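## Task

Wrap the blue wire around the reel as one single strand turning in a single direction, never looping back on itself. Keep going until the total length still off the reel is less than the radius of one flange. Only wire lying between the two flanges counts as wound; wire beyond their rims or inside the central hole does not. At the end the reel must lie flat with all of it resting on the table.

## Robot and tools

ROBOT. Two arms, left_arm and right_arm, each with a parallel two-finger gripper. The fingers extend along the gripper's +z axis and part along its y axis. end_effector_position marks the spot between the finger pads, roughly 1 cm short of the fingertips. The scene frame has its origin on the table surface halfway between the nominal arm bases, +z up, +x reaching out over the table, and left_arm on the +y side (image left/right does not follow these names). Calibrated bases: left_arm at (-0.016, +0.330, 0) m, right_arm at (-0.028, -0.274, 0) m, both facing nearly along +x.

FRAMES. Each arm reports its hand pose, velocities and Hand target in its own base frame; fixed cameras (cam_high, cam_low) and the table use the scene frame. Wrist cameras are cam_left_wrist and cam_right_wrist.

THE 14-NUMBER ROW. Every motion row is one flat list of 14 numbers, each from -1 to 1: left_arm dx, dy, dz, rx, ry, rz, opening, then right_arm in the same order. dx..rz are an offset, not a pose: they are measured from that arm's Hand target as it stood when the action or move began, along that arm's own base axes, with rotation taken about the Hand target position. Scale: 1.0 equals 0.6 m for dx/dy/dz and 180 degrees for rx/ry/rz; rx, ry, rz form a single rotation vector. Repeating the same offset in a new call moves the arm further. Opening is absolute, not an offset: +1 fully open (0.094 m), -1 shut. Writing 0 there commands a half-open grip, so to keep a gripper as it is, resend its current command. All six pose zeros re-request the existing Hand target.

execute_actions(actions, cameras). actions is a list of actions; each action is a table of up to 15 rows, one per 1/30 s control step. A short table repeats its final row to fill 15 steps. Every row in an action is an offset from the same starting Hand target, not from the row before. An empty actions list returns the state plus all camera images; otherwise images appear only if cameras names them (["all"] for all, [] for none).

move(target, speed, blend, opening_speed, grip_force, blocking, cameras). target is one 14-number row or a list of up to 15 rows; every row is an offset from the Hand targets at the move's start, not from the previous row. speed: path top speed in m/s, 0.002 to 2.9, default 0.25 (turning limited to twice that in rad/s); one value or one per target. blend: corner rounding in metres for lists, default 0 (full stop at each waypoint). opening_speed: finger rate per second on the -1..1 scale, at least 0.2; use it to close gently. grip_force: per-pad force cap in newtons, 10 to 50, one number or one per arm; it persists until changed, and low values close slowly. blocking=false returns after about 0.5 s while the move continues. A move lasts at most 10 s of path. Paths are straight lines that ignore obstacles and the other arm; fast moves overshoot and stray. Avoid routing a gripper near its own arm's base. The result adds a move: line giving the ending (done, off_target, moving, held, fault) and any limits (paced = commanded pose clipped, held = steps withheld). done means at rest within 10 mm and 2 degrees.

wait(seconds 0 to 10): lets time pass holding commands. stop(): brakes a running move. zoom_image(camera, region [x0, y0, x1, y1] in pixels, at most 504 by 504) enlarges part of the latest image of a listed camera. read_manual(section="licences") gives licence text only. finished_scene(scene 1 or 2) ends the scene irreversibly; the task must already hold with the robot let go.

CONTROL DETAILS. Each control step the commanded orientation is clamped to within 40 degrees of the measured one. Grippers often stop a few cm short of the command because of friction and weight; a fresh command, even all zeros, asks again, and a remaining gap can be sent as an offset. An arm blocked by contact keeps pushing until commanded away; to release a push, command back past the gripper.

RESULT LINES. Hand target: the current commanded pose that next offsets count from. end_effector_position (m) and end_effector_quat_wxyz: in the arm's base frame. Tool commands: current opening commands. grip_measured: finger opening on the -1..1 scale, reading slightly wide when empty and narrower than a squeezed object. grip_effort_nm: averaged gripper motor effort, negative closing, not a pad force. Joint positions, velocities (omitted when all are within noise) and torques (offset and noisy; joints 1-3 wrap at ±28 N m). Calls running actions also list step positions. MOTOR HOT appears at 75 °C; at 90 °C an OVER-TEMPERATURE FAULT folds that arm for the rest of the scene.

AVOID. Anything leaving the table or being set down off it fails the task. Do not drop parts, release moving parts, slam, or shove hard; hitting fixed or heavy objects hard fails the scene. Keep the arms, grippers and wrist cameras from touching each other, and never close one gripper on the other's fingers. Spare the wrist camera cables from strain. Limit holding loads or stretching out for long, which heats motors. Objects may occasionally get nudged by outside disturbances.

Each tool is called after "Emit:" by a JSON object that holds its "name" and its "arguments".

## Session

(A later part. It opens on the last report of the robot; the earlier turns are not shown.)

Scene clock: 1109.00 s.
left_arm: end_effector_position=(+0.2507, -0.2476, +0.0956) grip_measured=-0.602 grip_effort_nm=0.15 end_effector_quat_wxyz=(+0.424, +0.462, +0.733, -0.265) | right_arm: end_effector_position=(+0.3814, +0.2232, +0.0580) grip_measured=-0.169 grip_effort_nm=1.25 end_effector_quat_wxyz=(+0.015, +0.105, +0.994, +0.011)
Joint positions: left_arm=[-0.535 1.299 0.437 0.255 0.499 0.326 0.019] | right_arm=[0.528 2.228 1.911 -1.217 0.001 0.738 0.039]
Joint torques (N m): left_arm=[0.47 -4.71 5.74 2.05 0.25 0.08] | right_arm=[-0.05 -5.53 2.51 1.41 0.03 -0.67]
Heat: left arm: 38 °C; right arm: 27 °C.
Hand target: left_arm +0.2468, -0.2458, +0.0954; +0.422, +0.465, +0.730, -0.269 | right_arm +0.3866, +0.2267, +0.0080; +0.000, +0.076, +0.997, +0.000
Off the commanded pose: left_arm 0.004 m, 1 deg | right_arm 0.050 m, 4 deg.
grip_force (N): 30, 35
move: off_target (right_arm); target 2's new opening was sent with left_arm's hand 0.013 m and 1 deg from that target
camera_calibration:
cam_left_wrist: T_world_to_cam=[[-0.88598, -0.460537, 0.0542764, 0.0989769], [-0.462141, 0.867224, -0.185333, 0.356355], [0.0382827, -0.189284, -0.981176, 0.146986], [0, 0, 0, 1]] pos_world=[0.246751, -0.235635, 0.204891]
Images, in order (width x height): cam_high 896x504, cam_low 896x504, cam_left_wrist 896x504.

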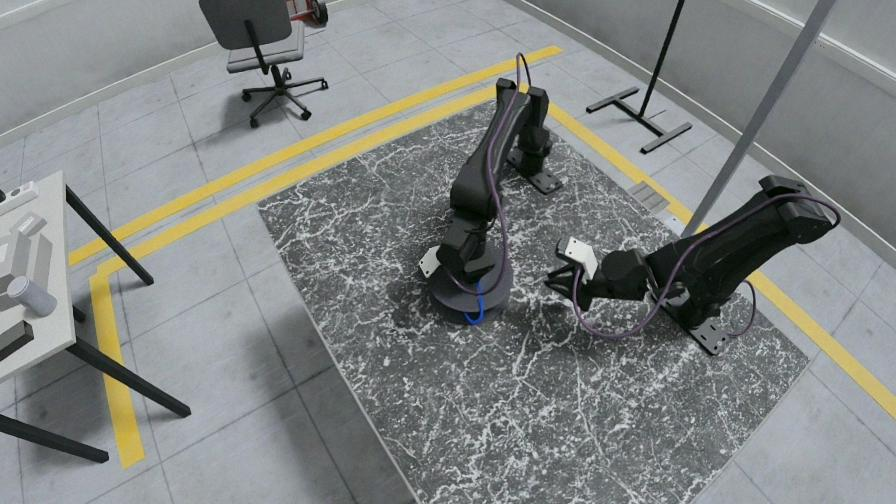

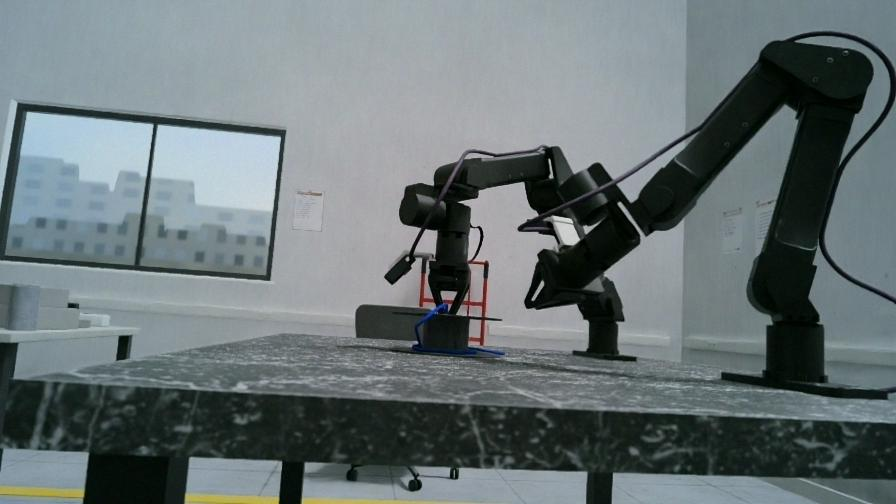

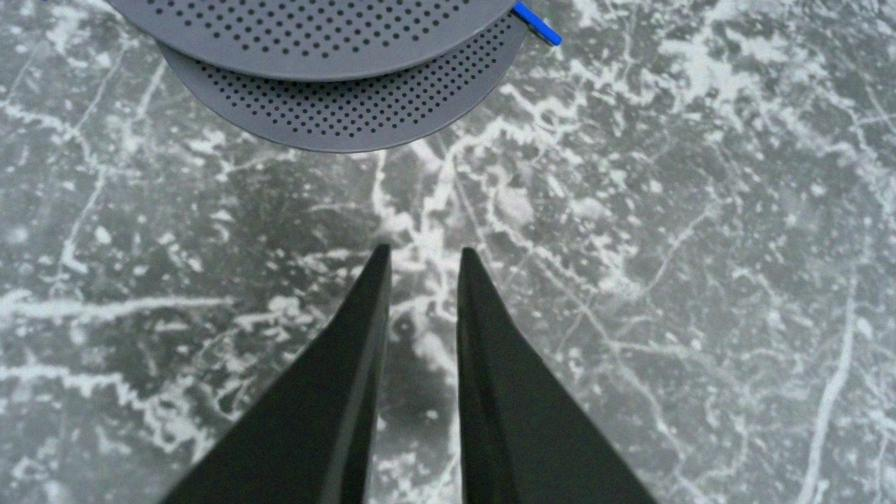

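Emit:
{"name": "move", "arguments": {"target": [0,0,0,0,0,0,-0.3,0,0,0,0,0,-0.3056,0.03], "speed": 0.4, "cameras": ["cam_left_wrist"]}}

Scene clock: 1127.17 s.
left_arm: end_effector_position=(+0.2507, -0.2476, +0.0955) grip_measured=-0.302 grip_effort_nm=0.15 end_effector_quat_wxyz=(+0.424, +0.462, +0.733, -0.264) | right_arm: end_effector_position=(+0.3829, +0.2221, +0.0580) grip_measured=-0.168 grip_effort_nm=1.25 end_effector_quat_wxyz=(+0.016, +0.509, +0.861, +0.014)
Joint positions: left_arm=[-0.535 1.299 0.437 0.254 0.499 0.326 0.033] | right_arm=[0.529 2.228 1.911 -1.214 0.013 1.596 0.039]
Joint torques (N m): left_arm=[0.5 -4.77 5.79 2.03 0.25 0.11] | right_arm=[-0.06 -5.33 2.63 1.34 -0.11 0.53]
Heat: left arm: 39 °C; right arm: 26 °C.
Hand target: left_arm +0.2469, -0.2458, +0.0954; +0.422, +0.465, +0.730, -0.268 | right_arm +0.3867, +0.2266, +0.0080; +0.000, +0.528, +0.849, -0.001
Off the commanded pose: left_arm 0.004 m, 1 deg | right_arm 0.050 m, 4 deg.
grip_force (N): 30, 35
move: off_target (right_arm)
camera_calibration:
cam_left_wrist: T_world_to_cam=[[-0.88603, -0.460453, 0.0541548, 0.0990398], [-0.462052, 0.867356, -0.184936, 0.356263], [0.0381828, -0.188881, -0.981257, 0.147024], [0, 0, 0, 1]] pos_world=[0.24675, -0.235633, 0.204791]
Images, in order (width x height): cam_left_wrist 896x504.

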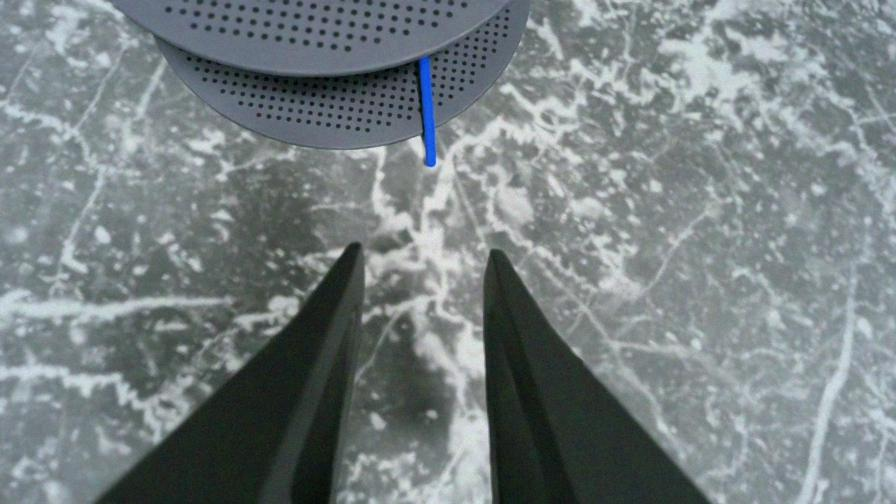

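Emit:
{"name": "move", "arguments": {"target": [[0.0518,-0.1112,-0.1282,0,0,0,-0.3,0,0,0,0,0,0,0.03],[0.0518,-0.1112,-0.1282,0,0,0,-1.0,0,0,0,0,0,0,0.03]], "speed": [0.12,0.15], "cameras": ["cam_left_wrist"]}}

Scene clock: 1143.13 s.
left_arm: end_effector_position=(+0.2737, -0.3074, +0.0170) grip_measured=-0.937 grip_effort_nm=-0.57 end_effector_quat_wxyz=(+0.417, +0.467, +0.732, -0.269) | right_arm: end_effector_position=(+0.3829, +0.2221, +0.0580) grip_measured=-0.168 grip_effort_nm=1.25 end_effector_quat_wxyz=(+0.016, +0.509, +0.861, +0.014)
Joint positions: left_arm=[-0.676 1.854 0.514 0.757 0.396 0.244 0.003] | right_arm=[0.529 2.228 1.911 -1.214 0.013 1.596 0.039]
Joint velocities: left_arm=[0.022 0.002 0.002 0.022 0.037 0.007 -0.004] | right_arm=[within noise]
Joint torques (N m): left_arm=[-0.58 -5.72 6.05 2.29 -0.02 -0.03] | right_arm=[-0.16 -5.46 2.47 1.36 -0.09 0.58]
Heat: left arm: 40 °C; right arm: 26 °C.
Hand target: left_arm +0.2779, -0.3125, +0.0185; +0.422, +0.465, +0.730, -0.268 | right_arm +0.3867, +0.2266, +0.0080; +0.000, +0.528, +0.849, -0.001
Off the commanded pose: left_arm 0.007 m, 1 deg | right_arm 0.050 m, 4 deg.
grip_force (N): 30, 35
move: off_target (right_arm)
camera_calibration:
cam_left_wrist: T_world_to_cam=[[-0.892098, -0.447562, 0.0620442, 0.101704], [-0.451158, 0.874754, -0.176811, 0.40349], [0.0248603, -0.185724, -0.982287, 0.0624549], [0, 0, 0, 1]] pos_world=[0.271215, -0.295836, 0.12638]
Images, in order (width x height): cam_left_wrist 896x504.

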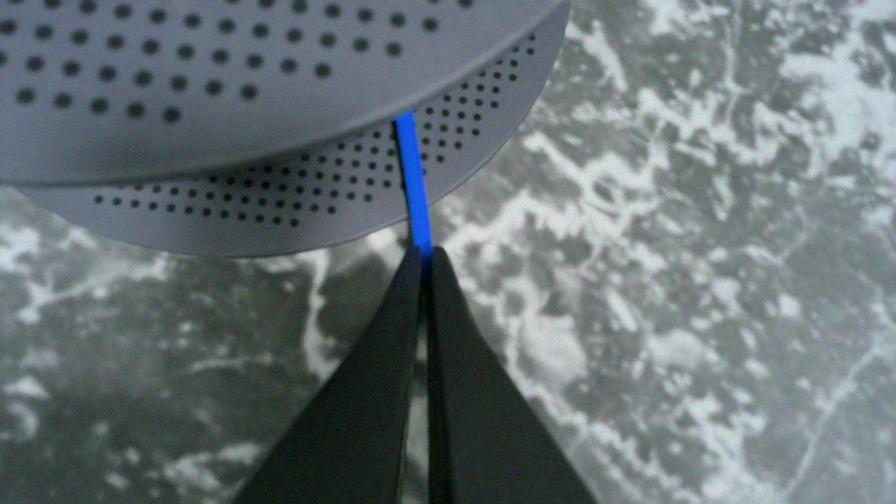

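Emit:
{"name": "move", "arguments": {"target": [0.0282,-0.0605,0.015,0,0,0,-1.0,0,0,0,0,0,0.5,0.03], "speed": 0.25, "cameras": ["cam_left_wrist", "cam_right_wrist", "cam_high", "cam_low"]}}

Emit:
{"name": "zoom_image", "arguments": {"camera": "cam_low", "region": [350, 290, 560, 390]}}

Scene clock: 1161.30 s.
left_arm: end_effector_position=(+0.2914, -0.3444, +0.0280) grip_measured=-0.942 grip_effort_nm=-0.64 end_effector_quat_wxyz=(+0.424, +0.467, +0.728, -0.269) | right_arm: end_effector_position=(+0.3898, +0.2259, +0.0584) grip_measured=-0.165 grip_effort_nm=1.25 end_effector_quat_wxyz=(+0.036, -0.197, +0.980, +0.006)
Joint positions: left_arm=[-0.734 1.911 0.665 0.691 0.347 0.212 0.003] | right_arm=[0.528 2.228 1.911 -1.183 0.012 0.13 0.039]
Joint torques (N m): left_arm=[-0.42 -6.71 7.17 2.03 -0.03 -0.04] | right_arm=[-0.2 -5.55 2.5 1.12 -0.13 -0.7]
Heat: left arm: 39 °C; right arm: 26 °C.
Hand target: left_arm +0.2948, -0.3488, +0.0275; +0.422, +0.465, +0.730, -0.269 | right_arm +0.3866, +0.2267, +0.0080; +0.000, -0.227, +0.974, +0.000
Off the commanded pose: left_arm 0.006 m, 0 deg | right_arm 0.051 m, 5 deg.
grip_force (N): 30, 35
move: off_target (right_arm)
camera_calibration:
cam_left_wrist: T_world_to_cam=[[-0.893372, -0.446, 0.054502, 0.101273], [-0.447726, 0.873436, -0.191446, 0.444704], [0.0377809, -0.195435, -0.979989, 0.0587516], [0, 0, 0, 1]] pos_world=[0.28736, -0.331771, 0.137193]
cam_right_wrist: T_world_to_cam=[[0.45298, -0.891468, 0.00969012, 0.0204319], [-0.643039, -0.319179, 0.696151, 0.289596], [-0.617503, -0.321573, -0.71783, 0.467999], [0, 0, 0, 1]] pos_world=[0.465958, 0.261144, 0.134143]

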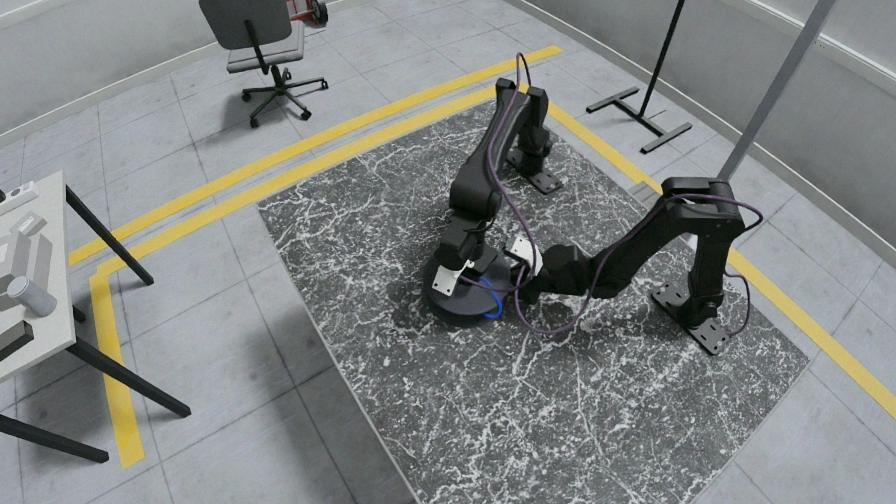

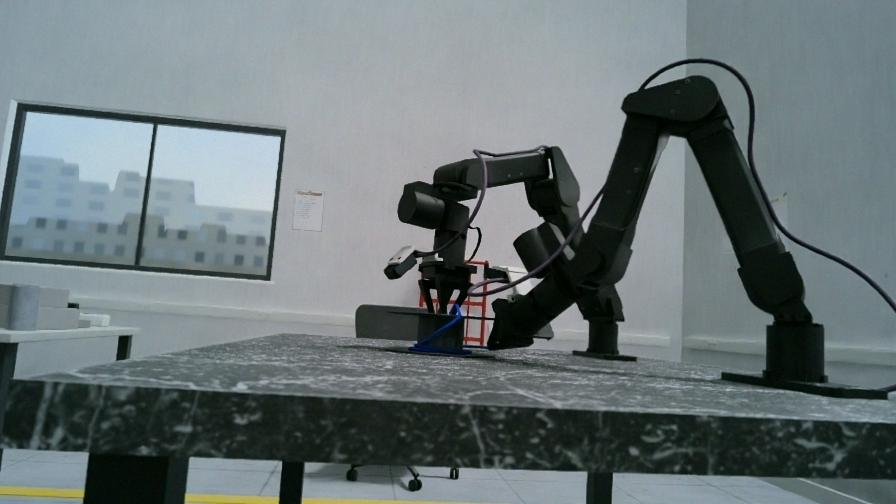

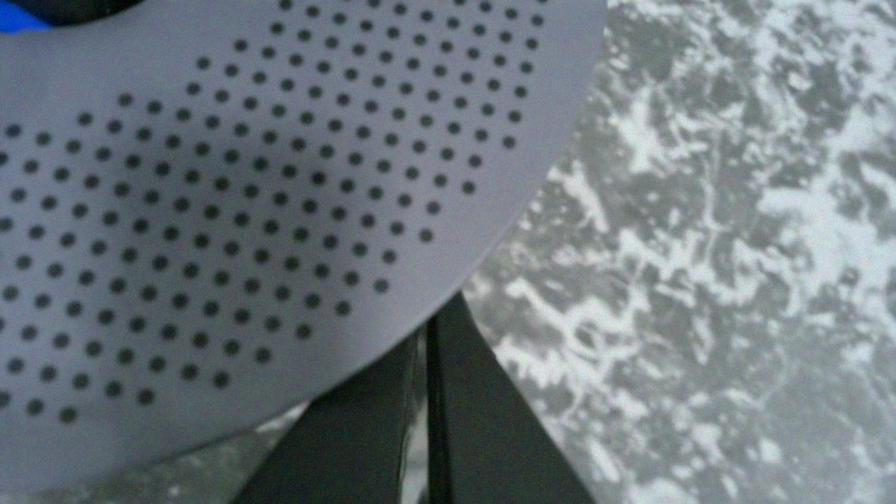

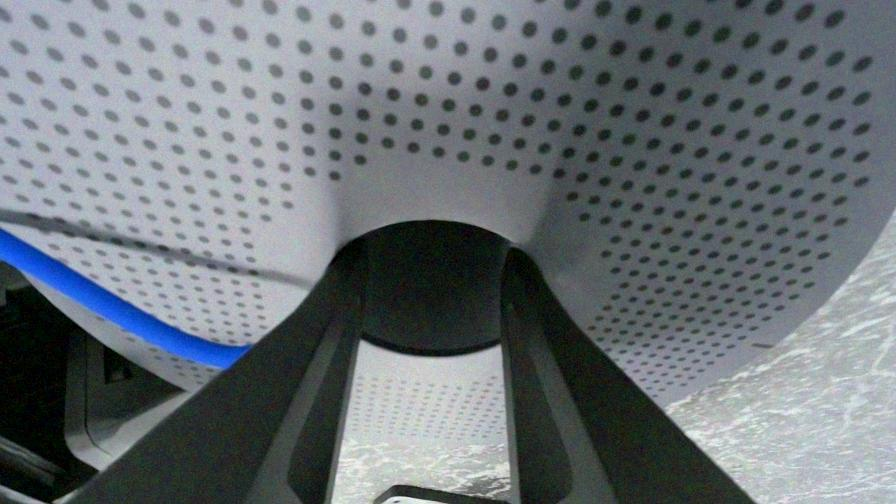

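Scaled by 2.400 from the camera's 896x504 image, which has a finer 1280x720 frame.

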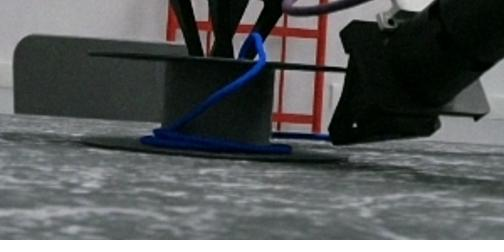

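Emit:
{"name": "move", "arguments": {"target": [[0,0,0,0,0,0,-0.6,0,0,0,0,0,0,0.03],[-0.0183,0.0392,0.025,0,0,0,-0.6,0,0,0,0,0,0,0.03],[-0.0793,0.17,0.1083,0,0,0,-0.6,0,0,0,0,0,0,0.03]], "speed": [0.1,0.08,0.25], "blend": [0,0.005,0], "cameras": ["cam_left_wrist", "cam_low"]}}

Emit:
{"name": "zoom_image", "arguments": {"camera": "cam_low", "region": [350, 290, 560, 390]}}

Scene clock: 1170.60 s.
left_arm: end_effector_position=(+0.2511, -0.2485, +0.0925) grip_measured=-0.602 grip_effort_nm=0.15 end_effector_quat_wxyz=(+0.424, +0.462, +0.733, -0.265) | right_arm: end_effector_position=(+0.3908, +0.2261, +0.0585) grip_measured=-0.162 grip_effort_nm=1.25 end_effector_quat_wxyz=(+0.038, -0.200, +0.979, +0.005)
Joint positions: left_arm=[-0.538 1.313 0.432 0.276 0.497 0.323 0.019] | right_arm=[0.528 2.228 1.911 -1.179 0.014 0.124 0.039]
Joint torques (N m): left_arm=[0.5 -4.77 5.7 2.06 0.26 0.11] | right_arm=[-0.12 -5.53 2.61 1.07 -0.14 -0.65]
Heat: left arm: 39 °C; right arm: 26 °C.
Hand target: left_arm +0.2472, -0.2467, +0.0924; +0.421, +0.465, +0.731, -0.268 | right_arm +0.3866, +0.2266, +0.0080; +0.000, -0.227, +0.974, +0.000
Off the commanded pose: left_arm 0.004 m, 1 deg | right_arm 0.051 m, 5 deg.
grip_force (N): 30, 35
move: off_target (right_arm)
camera_calibration:
cam_left_wrist: T_world_to_cam=[[-0.885818, -0.460814, 0.0545618, 0.0988751], [-0.462476, 0.867097, -0.18509, 0.356835], [0.0379815, -0.189189, -0.981206, 0.143842], [0, 0, 0, 1]] pos_world=[0.247149, -0.236634, 0.20179]
Images, in order (width x height): cam_low 896x504, cam_left_wrist 896x504.

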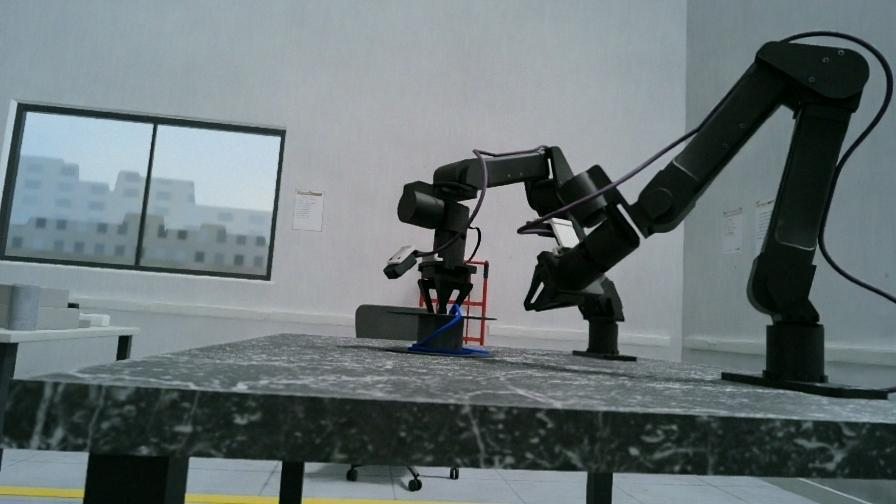

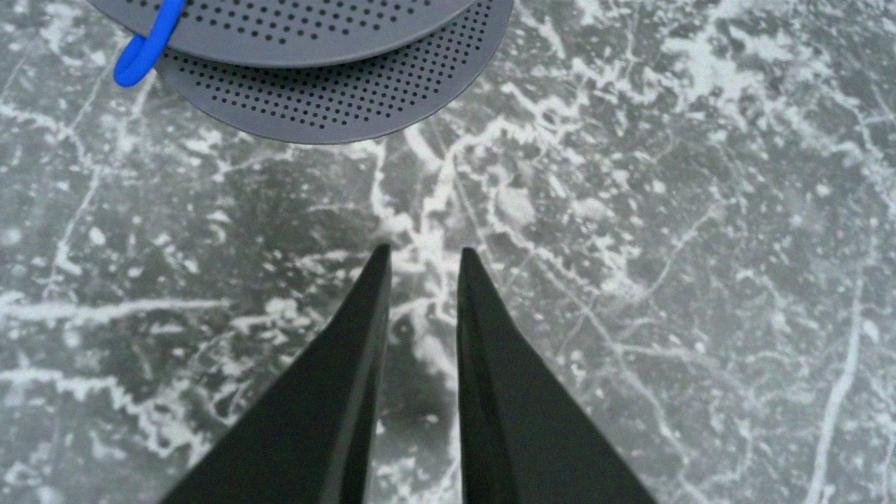

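Scaled by 2.400 from the camera's 896x504 image, which has a finer 1280x720 frame.

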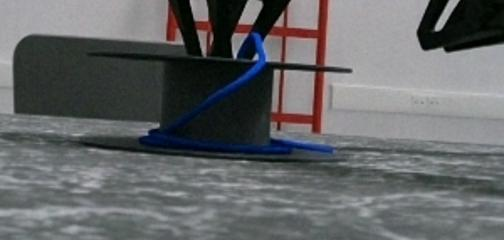

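Emit:
{"name": "move", "arguments": {"target": [[0,0,0,0,0,0,-0.6,0,0,0,0,0,0.111,0.03],[0,0,0,0,0,0,-0.6,0,0,0,0,0,0.111,-0.9],[0,0,0.15,0,0,0,-0.6,0,0,0.283,0,0,0,-0.9],[0.188,-0.1638,0.2127,0.0677,0.0483,0.1156,-0.6,-0.1443,-0.3277,0.3533,0,0,-0.189,-0.9]], "speed": [0.3,0.2,0.3,0.35], "blend": [0,0,0.02,0], "cameras": ["cam_left_wrist", "cam_high"]}}

Scene clock: 1211.80 s.
left_arm: end_effector_position=(+0.3558, -0.3401, +0.2104) grip_measured=-0.602 grip_effort_nm=0.15 end_effector_quat_wxyz=(+0.347, +0.351, +0.858, -0.144) | right_arm: end_effector_position=(+0.3059, +0.0287, +0.2180) grip_measured=-0.898 grip_effort_nm=-0.13 end_effector_quat_wxyz=(+0.058, +0.065, +0.996, +0.006)
Joint positions: left_arm=[-0.759 1.746 1.552 -0.608 0.016 0.011 0.019] | right_arm=[0.094 1.65 1.753 -1.558 0.006 0.225 0.005]
Joint torques (N m): left_arm=[-0.54 -7.49 11.06 1.87 -0.16 -0.04] | right_arm=[0.09 -9.03 4.89 0.44 -0.06 0.07]
Heat: left arm: 40 °C; right arm: 26 °C.
Hand target: left_arm +0.3599, -0.3451, +0.2202; +0.355, +0.347, +0.856, -0.144 | right_arm +0.3000, +0.0300, +0.2199; +0.000, +0.068, +0.998, +0.000
Off the commanded pose: left_arm 0.012 m, 1 deg | right_arm 0.006 m, 7 deg.
joint sent to its limit (right arm) — joint 4 (wrist pitch), lower limit. The joint targets are off in orientation, not in position.
grip_force (N): 30, 35
move: off_target (left_arm, right_arm); target 2's new opening was sent with right_arm's hand 0.052 m and 6 deg from that target
camera_calibration:
cam_left_wrist: T_world_to_cam=[[-0.667255, -0.743042, 0.0515741, -0.029994], [-0.737879, 0.668879, 0.0902005, 0.479052], [-0.10152, 0.0221313, -0.994587, 0.362531], [0, 0, 0, 1]] pos_world=[0.370273, -0.350738, 0.318904]
Images, in order (width x height): cam_high 896x504, cam_left_wrist 896x504.

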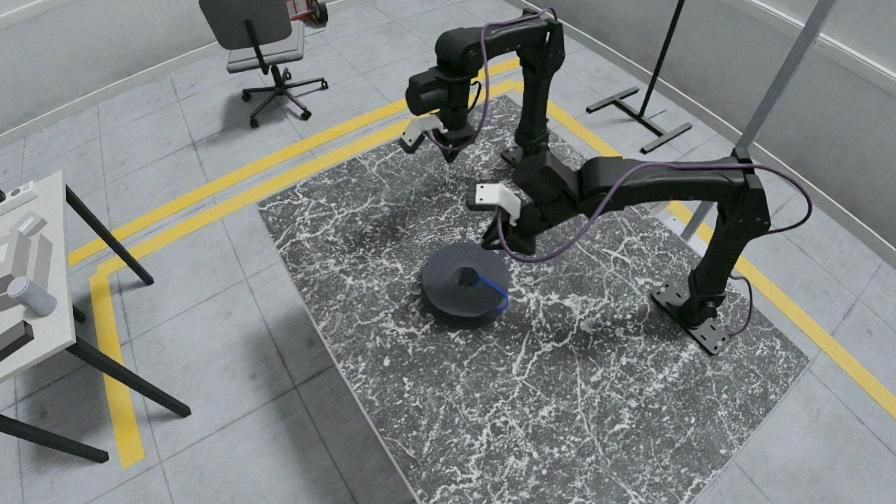

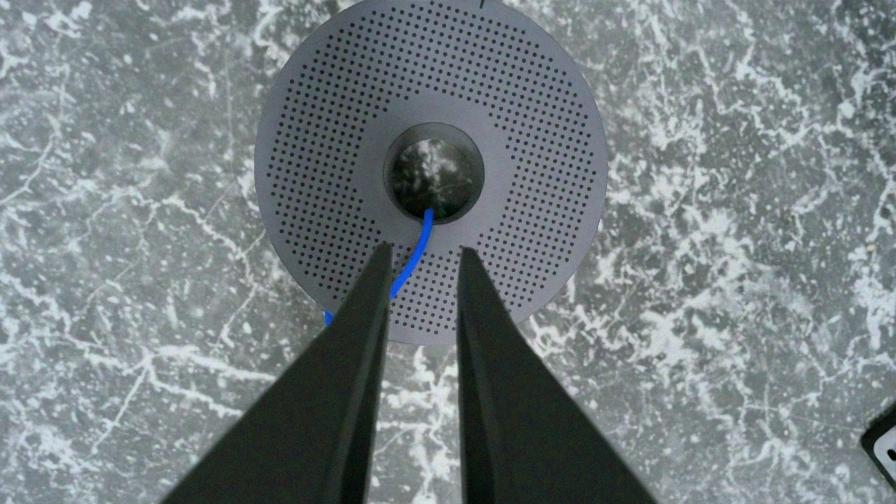

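Emit:
{"name": "move", "arguments": {"target": [0.0085,-0.0007,-0.167,0.1368,0.0973,-0.1132,-0.5,0,0,0,0,0,0,-0.9], "speed": 0.25, "cameras": ["cam_left_wrist"]}}

Scene clock: 1232.17 s.
left_arm: end_effector_position=(+0.3605, -0.3432, +0.1171) grip_measured=-0.502 grip_effort_nm=0.15 end_effector_quat_wxyz=(+0.107, +0.532, +0.837, -0.064) | right_arm: end_effector_position=(+0.3059, +0.0287, +0.2180) grip_measured=-0.898 grip_effort_nm=-0.13 end_effector_quat_wxyz=(+0.058, +0.065, +0.996, +0.006)
Joint positions: left_arm=[-0.73 2.274 2.194 -1.256 0.091 0.391 0.023] | right_arm=[0.094 1.65 1.753 -1.558 0.006 0.225 0.005]
Joint torques (N m): left_arm=[0.53 -10.43 9.81 0.86 0.09 0.08] | right_arm=[0.25 -9.07 4.79 0.46 -0.06 0.13]
Heat: left arm: 38 °C; right arm: 26 °C.
Hand target: left_arm +0.3651, -0.3455, +0.1199; +0.111, +0.532, +0.836, -0.070 | right_arm +0.3000, +0.0300, +0.2199; +0.000, +0.068, +0.998, +0.000
Off the commanded pose: left_arm 0.006 m, 1 deg | right_arm 0.006 m, 7 deg.
joint sent to its limit (right arm) — joint 4 (wrist pitch), lower limit. The joint targets are off in orientation, not in position.
grip_force (N): 30, 35
move: off_target (right_arm)
camera_calibration:
cam_left_wrist: T_world_to_cam=[[-0.87578, -0.482568, 0.0116986, 0.144831], [-0.390182, 0.721968, 0.57142, 0.329533], [-0.284195, 0.495873, -0.820575, 0.478361], [0, 0, 0, 1]] pos_world=[0.391366, -0.405228, 0.202535]
Images, in order (width x height): cam_left_wrist 896x504.

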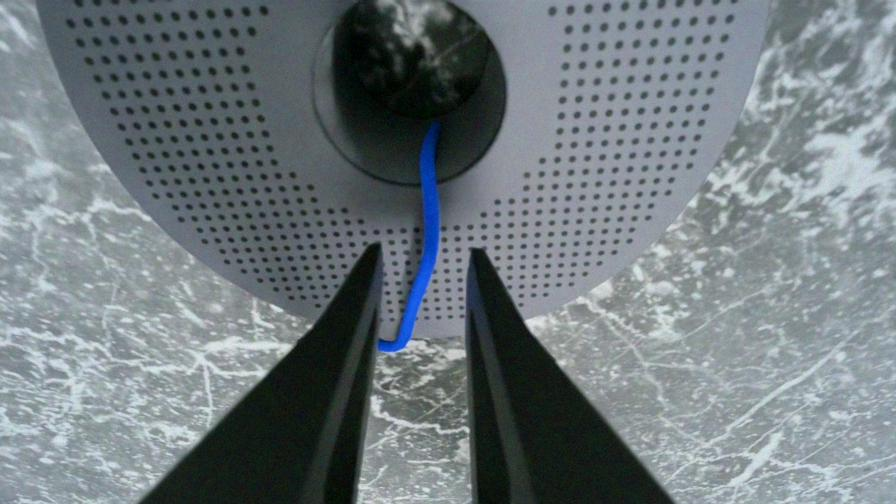

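Emit:
{"name": "move", "arguments": {"target": [[0.0047,-0.0122,-0.03,0,0,0,-0.5,0,0,0,0,0,0,-0.9],[0.0047,-0.0122,-0.056,0,0,0,-0.5,0,0,0,0,0,0,-0.9],[0.0047,-0.0122,-0.056,0,0,0,-1.0,0,0,0,0,0,0,-0.9]], "speed": [0.15,0.08,0.1], "blend": [0.005,0,0], "cameras": ["cam_left_wrist", "cam_low"]}}

Scene clock: 1247.90 s.
left_arm: end_effector_position=(+0.3697, -0.3514, +0.0970) grip_measured=-0.988 grip_effort_nm=-0.59 end_effector_quat_wxyz=(+0.119, +0.532, +0.836, -0.066) | right_arm: end_effector_position=(+0.3059, +0.0287, +0.2180) grip_measured=-0.898 grip_effort_nm=-0.13 end_effector_quat_wxyz=(+0.058, +0.065, +0.996, +0.006)
Joint positions: left_arm=[-0.73 2.296 2.145 -1.162 0.091 0.391 0.001] | right_arm=[0.094 1.65 1.753 -1.558 0.006 0.225 0.005]
Joint torques (N m): left_arm=[-0.09 -10.85 5.27 1.19 0.08 0.02] | right_arm=[0.4 -9.03 4.79 0.41 -0.03 0.1]
Heat: left arm: 36 °C; right arm: 26 °C.
Hand target: left_arm +0.3679, -0.3527, +0.0863; +0.110, +0.532, +0.837, -0.070 | right_arm +0.3000, +0.0300, +0.2199; +0.000, +0.068, +0.998, +0.000
Off the commanded pose: left_arm 0.011 m, 1 deg | right_arm 0.006 m, 7 deg.
joint sent to its limit (right arm) — joint 4 (wrist pitch), lower limit. The joint targets are off in orientation, not in position.
grip_force (N): 30, 35
move: off_target (left_arm, right_arm); target 3's new opening was sent with left_arm's hand 0.011 m and 1 deg from that target
camera_calibration:
cam_left_wrist: T_world_to_cam=[[-0.875962, -0.482365, 0.00379673, 0.150094], [-0.40006, 0.730851, 0.553, 0.359209], [-0.269522, 0.482888, -0.833173, 0.45982], [0, 0, 0, 1]] pos_world=[0.399114, -0.41217, 0.183898]
Images, in order (width x height): cam_low 896x504, cam_left_wrist 896x504.

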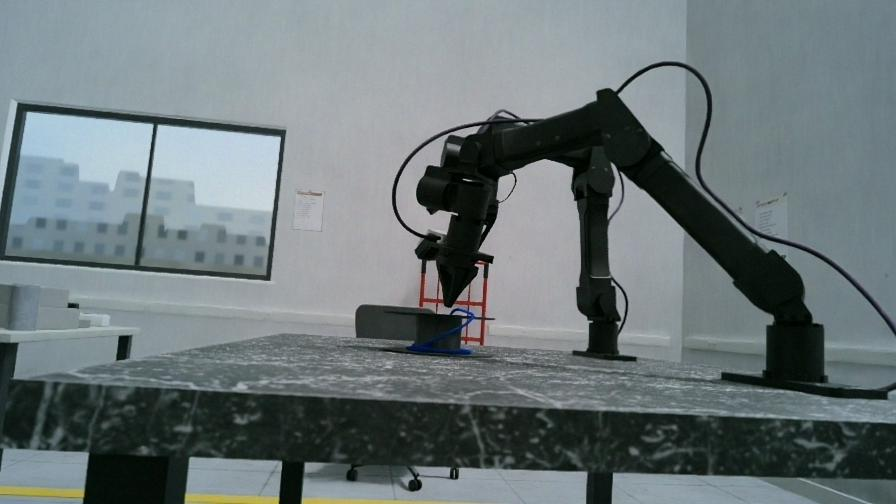

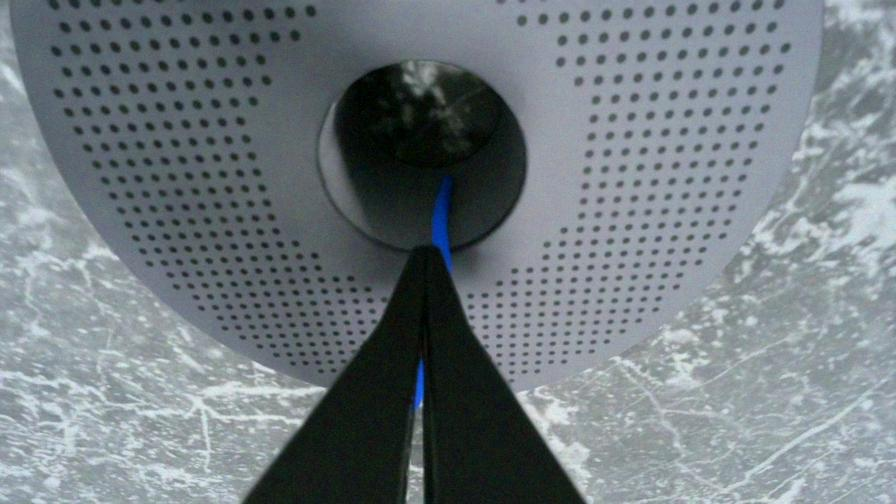

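Emit:
{"name": "move", "arguments": {"target": [[0,0,0,0,0,0,-0.5,0,0,0,0,0,0,-0.9],[-0.0083,-0.0017,-0.0197,0,0,0,-0.5,0,0,0,0,0,0,-0.9]], "speed": [0.1,0.1], "cameras": ["cam_left_wrist"]}}

Scene clock: 1254.90 s.
left_arm: end_effector_position=(+0.3677, -0.3519, +0.0835) grip_measured=-0.502 grip_effort_nm=0.15 end_effector_quat_wxyz=(+0.115, +0.532, +0.836, -0.068) | right_arm: end_effector_position=(+0.3059, +0.0287, +0.2180) grip_measured=-0.898 grip_effort_nm=-0.13 end_effector_quat_wxyz=(+0.058, +0.065, +0.996, +0.006)
Joint positions: left_arm=[-0.732 2.293 2.088 -1.114 0.095 0.39 0.023] | right_arm=[0.094 1.65 1.753 -1.558 0.006 0.225 0.005]
Joint torques (N m): left_arm=[-0.64 -11.92 3.77 1.31 0.02 -0.05] | right_arm=[0.12 -9.11 4.88 0.44 -0.02 0.09]
Heat: left arm: 36 °C; right arm: 27 °C.
Hand target: left_arm +0.3630, -0.3537, +0.0745; +0.110, +0.532, +0.836, -0.070 | right_arm +0.3000, +0.0300, +0.2199; +0.000, +0.068, +0.998, +0.000
Off the commanded pose: left_arm 0.010 m, 1 deg | right_arm 0.006 m, 7 deg.
joint sent to its limit (right arm) — joint 4 (wrist pitch), lower limit. The joint targets are off in orientation, not in position.
grip_force (N): 30, 35
move: off_target (right_arm)
camera_calibration:
cam_left_wrist: T_world_to_cam=[[-0.876782, -0.480785, 0.00997363, 0.148457], [-0.394566, 0.731095, 0.556612, 0.363971], [-0.274902, 0.484092, -0.830712, 0.450422], [0, 0, 0, 1]] pos_world=[0.397598, -0.412768, 0.1701]
Images, in order (width x height): cam_left_wrist 896x504.

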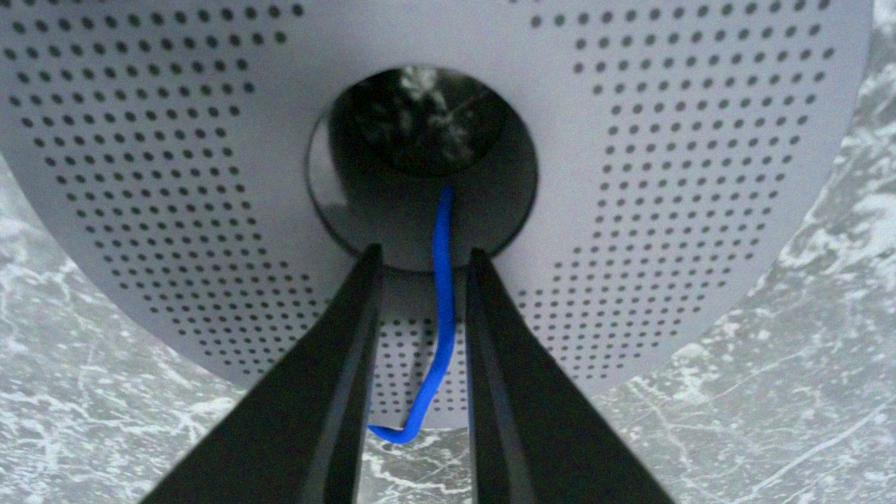

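Emit:
{"name": "move", "arguments": {"target": [[0.0083,-0.02,0,0,0,0,-0.5,0,0,0,0,0,0,-0.9],[0.0083,-0.02,0,0,0,0,-1.0,0,0,0,0,0,0,-0.9]], "speed": [0.1,0.1], "cameras": ["cam_left_wrist"]}}

Scene clock: 1262.23 s.
left_arm: end_effector_position=(+0.3684, -0.3595, +0.0762) grip_measured=-0.950 grip_effort_nm=-0.59 end_effector_quat_wxyz=(+0.112, +0.531, +0.837, -0.069) | right_arm: end_effector_position=(+0.3059, +0.0287, +0.2180) grip_measured=-0.898 grip_effort_nm=-0.13 end_effector_quat_wxyz=(+0.058, +0.065, +0.996, +0.006)
Joint positions: left_arm=[-0.742 2.33 2.122 -1.117 0.095 0.378 0.002] | right_arm=[0.094 1.65 1.753 -1.558 0.006 0.225 0.005]
Joint torques (N m): left_arm=[-0.75 -10.44 9.42 0.89 -0.01 -0.04] | right_arm=[0.12 -9.14 4.82 0.4 -0.04 0.08]
Heat: left arm: 36 °C; right arm: 27 °C.
Hand target: left_arm +0.3679, -0.3658, +0.0744; +0.110, +0.532, +0.836, -0.070 | right_arm +0.3000, +0.0300, +0.2199; +0.000, +0.068, +0.998, +0.000
Off the commanded pose: left_arm 0.006 m, 0 deg | right_arm 0.006 m, 7 deg.
joint sent to its limit (right arm) — joint 4 (wrist pitch), lower limit. The joint targets are off in orientation, not in position.
grip_force (N): 30, 35
move: off_target (right_arm)
camera_calibration:
cam_left_wrist: T_world_to_cam=[[-0.875921, -0.482233, 0.0146061, 0.144202], [-0.392042, 0.729092, 0.561006, 0.371837], [-0.281185, 0.485671, -0.827683, 0.450915], [0, 0, 0, 1]] pos_world=[0.398876, -0.420561, 0.162505]
Images, in order (width x height): cam_left_wrist 896x504.

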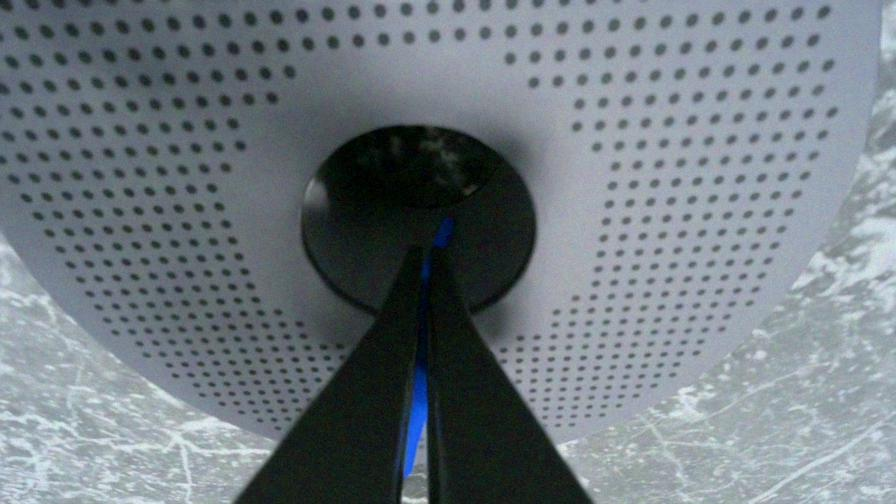

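Emit:
{"name": "move", "arguments": {"target": [[0,0,0.1,0,0,0,-1.0,0,0,0,0,0,0,-0.9],[-0.0858,0.166,0.0843,-0.1,-0.07,0.05,-1.0,0,0,0,0,0,0,-0.9],[-0.1482,0.248,-0.084,-0.2067,-0.1422,0.0997,-1.0,0,0,0,0,0,0,-0.9]], "speed": [0.15,0.2,0.2], "blend": [0.01,0.02,0], "cameras": ["cam_left_wrist", "cam_high", "cam_low"]}}

Emit:
{"name": "zoom_image", "arguments": {"camera": "cam_high", "region": [400, 220, 640, 350]}}

Scene clock: 1282.80 s.
left_arm: end_effector_position=(+0.2825, -0.2202, +0.0290) grip_measured=-0.988 grip_effort_nm=-0.60 end_effector_quat_wxyz=(+0.465, +0.341, +0.794, -0.193) | right_arm: end_effector_position=(+0.3059, +0.0287, +0.2180) grip_measured=-0.898 grip_effort_nm=-0.13 end_effector_quat_wxyz=(+0.058, +0.065, +0.996, +0.006)
Joint positions: left_arm=[-0.562 1.635 0.258 0.849 0.206 0.131 0.001] | right_arm=[0.094 1.65 1.753 -1.558 0.006 0.225 0.005]
Joint torques (N m): left_arm=[0.46 -4.08 2.93 2.43 0.07 -0.04] | right_arm=[0.27 -9.1 4.92 0.43 -0.05 0.11]
Heat: left arm: 37 °C; right arm: 27 °C.
Hand target: left_arm +0.2790, -0.2171, +0.0241; +0.460, +0.338, +0.797, -0.195 | right_arm +0.3000, +0.0300, +0.2199; +0.000, +0.068, +0.998, +0.000
Off the commanded pose: left_arm 0.007 m, 1 deg | right_arm 0.006 m, 7 deg.
joint sent to its limit (right arm) — joint 4 (wrist pitch), lower limit. The joint targets are off in orientation, not in position.
grip_force (N): 30, 35
move: off_target (right_arm)
camera_calibration:
cam_left_wrist: T_world_to_cam=[[-0.69835, -0.714206, 0.0470907, 0.0347205], [-0.707687, 0.679129, -0.194839, 0.363193], [0.107175, -0.169392, -0.979704, 0.0705035], [0, 0, 0, 1]] pos_world=[0.273718, -0.209915, 0.138202]
Images, in order (width x height): cam_high 896x504, cam_low 896x504, cam_left_wrist 896x504.

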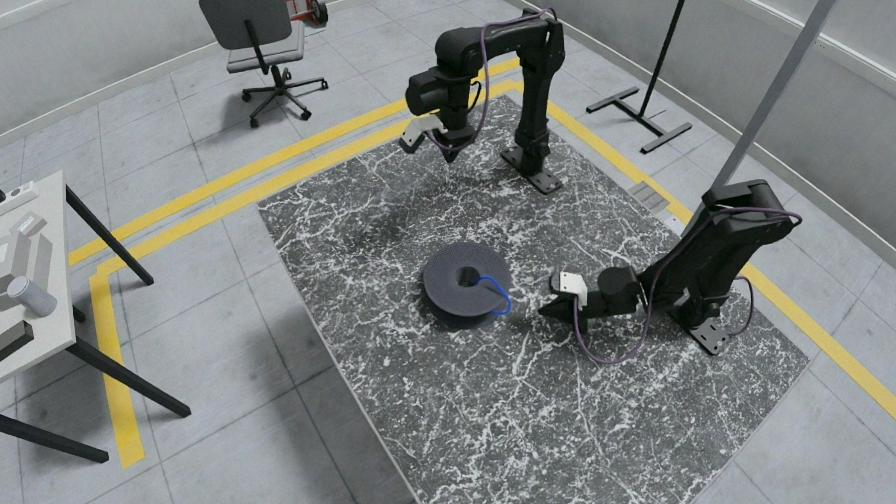

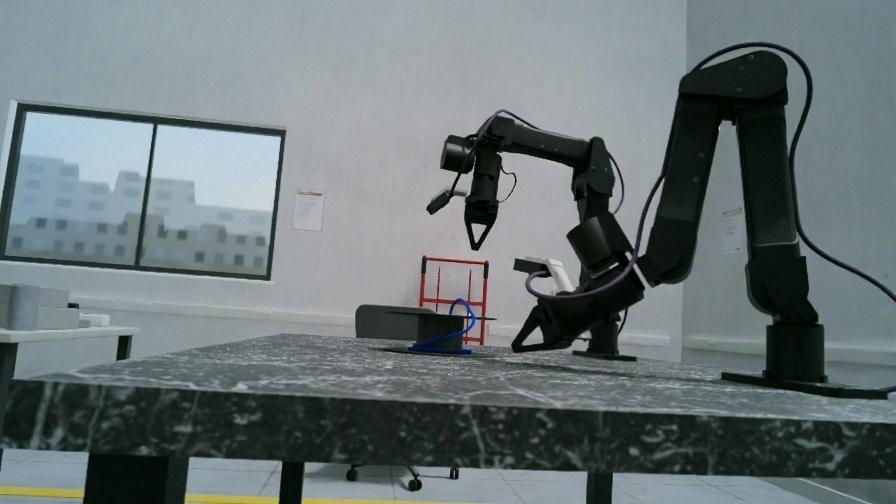

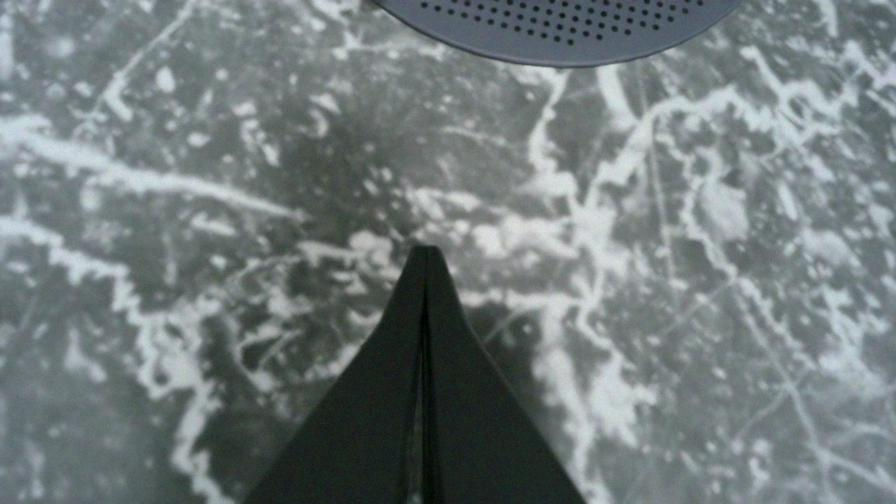

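Scaled by 2.100 from the camera's 896x504 image, which has a finer 1280x720 frame.

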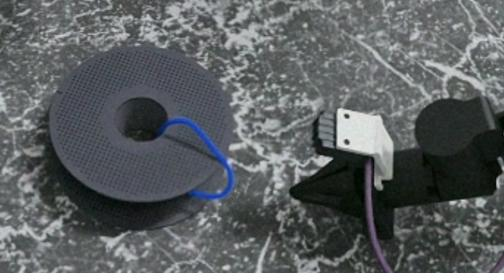

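Emit:
{"name": "move", "arguments": {"target": [[0,0,0.25,0.0589,0.0589,0.011,-0.5,0,0,0,0,0,0,-0.9],[0.1017,-0.1882,0.2932,0.0589,0.0589,0.011,-0.5,0,0,0,0,0,0,-0.9]], "speed": [0.3,0.3], "blend": [0.03,0], "cameras": ["cam_left_wrist", "cam_low"]}}

Emit:
{"name": "zoom_image", "arguments": {"camera": "cam_low", "region": [350, 270, 560, 370]}}

Scene clock: 1292.43 s.
left_arm: end_effector_position=(+0.3350, -0.3262, +0.1877) grip_measured=-0.502 grip_effort_nm=0.15 end_effector_quat_wxyz=(+0.344, +0.352, +0.859, -0.143) | right_arm: end_effector_position=(+0.3059, +0.0287, +0.2180) grip_measured=-0.898 grip_effort_nm=-0.13 end_effector_quat_wxyz=(+0.058, +0.065, +0.996, +0.006)
Joint positions: left_arm=[-0.771 1.656 1.366 -0.517 0.009 0.004 0.023] | right_arm=[0.094 1.65 1.753 -1.558 0.006 0.225 0.005]
Joint torques (N m): left_arm=[-0.32 -7.21 10.85 1.86 -0.21 -0.01] | right_arm=[0.36 -9.03 4.75 0.44 -0.02 0.06]
Heat: left arm: 37 °C; right arm: 27 °C.
Hand target: left_arm +0.3401, -0.3299, +0.2000; +0.355, +0.346, +0.857, -0.143 | right_arm +0.3000, +0.0300, +0.2199; +0.000, +0.068, +0.998, +0.000
Off the commanded pose: left_arm 0.014 m, 1 deg | right_arm 0.006 m, 7 deg.
joint sent to its limit (right arm) — joint 4 (wrist pitch), lower limit. The joint targets are off in orientation, not in position.
grip_force (N): 30, 35
move: off_target (left_arm, right_arm)
camera_calibration:
cam_left_wrist: T_world_to_cam=[[-0.66811, -0.742299, 0.051197, -0.0317454], [-0.736428, 0.66952, 0.0970392, 0.454979], [-0.10631, 0.02713, -0.993963, 0.34059], [0, 0, 0, 1]] pos_world=[0.350058, -0.337422, 0.296008]
Images, in order (width x height): cam_low 896x504, cam_left_wrist 896x504.

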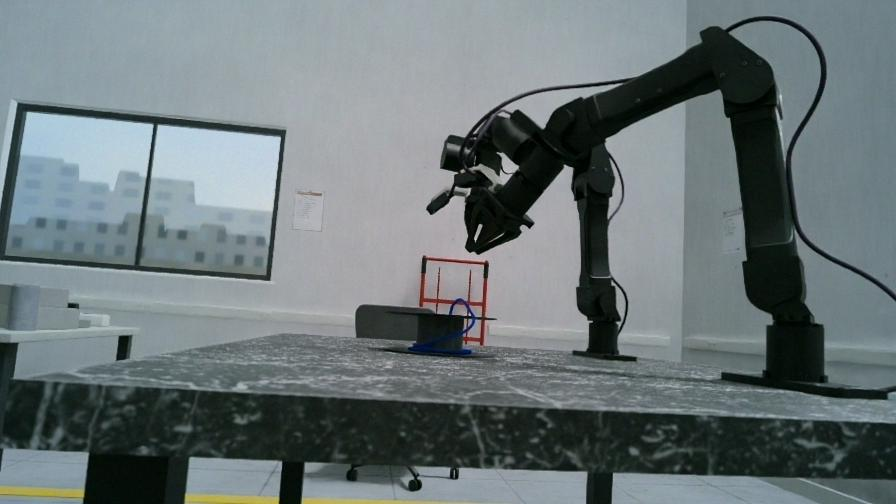

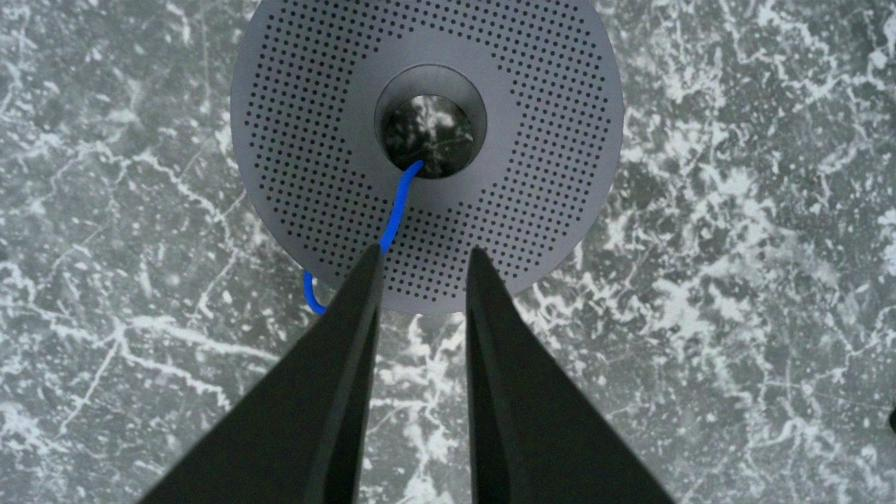

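Scaled by 2.400 from the camera's 896x504 image, which has a finer 1280x720 frame.

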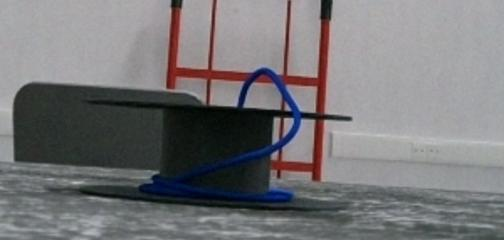

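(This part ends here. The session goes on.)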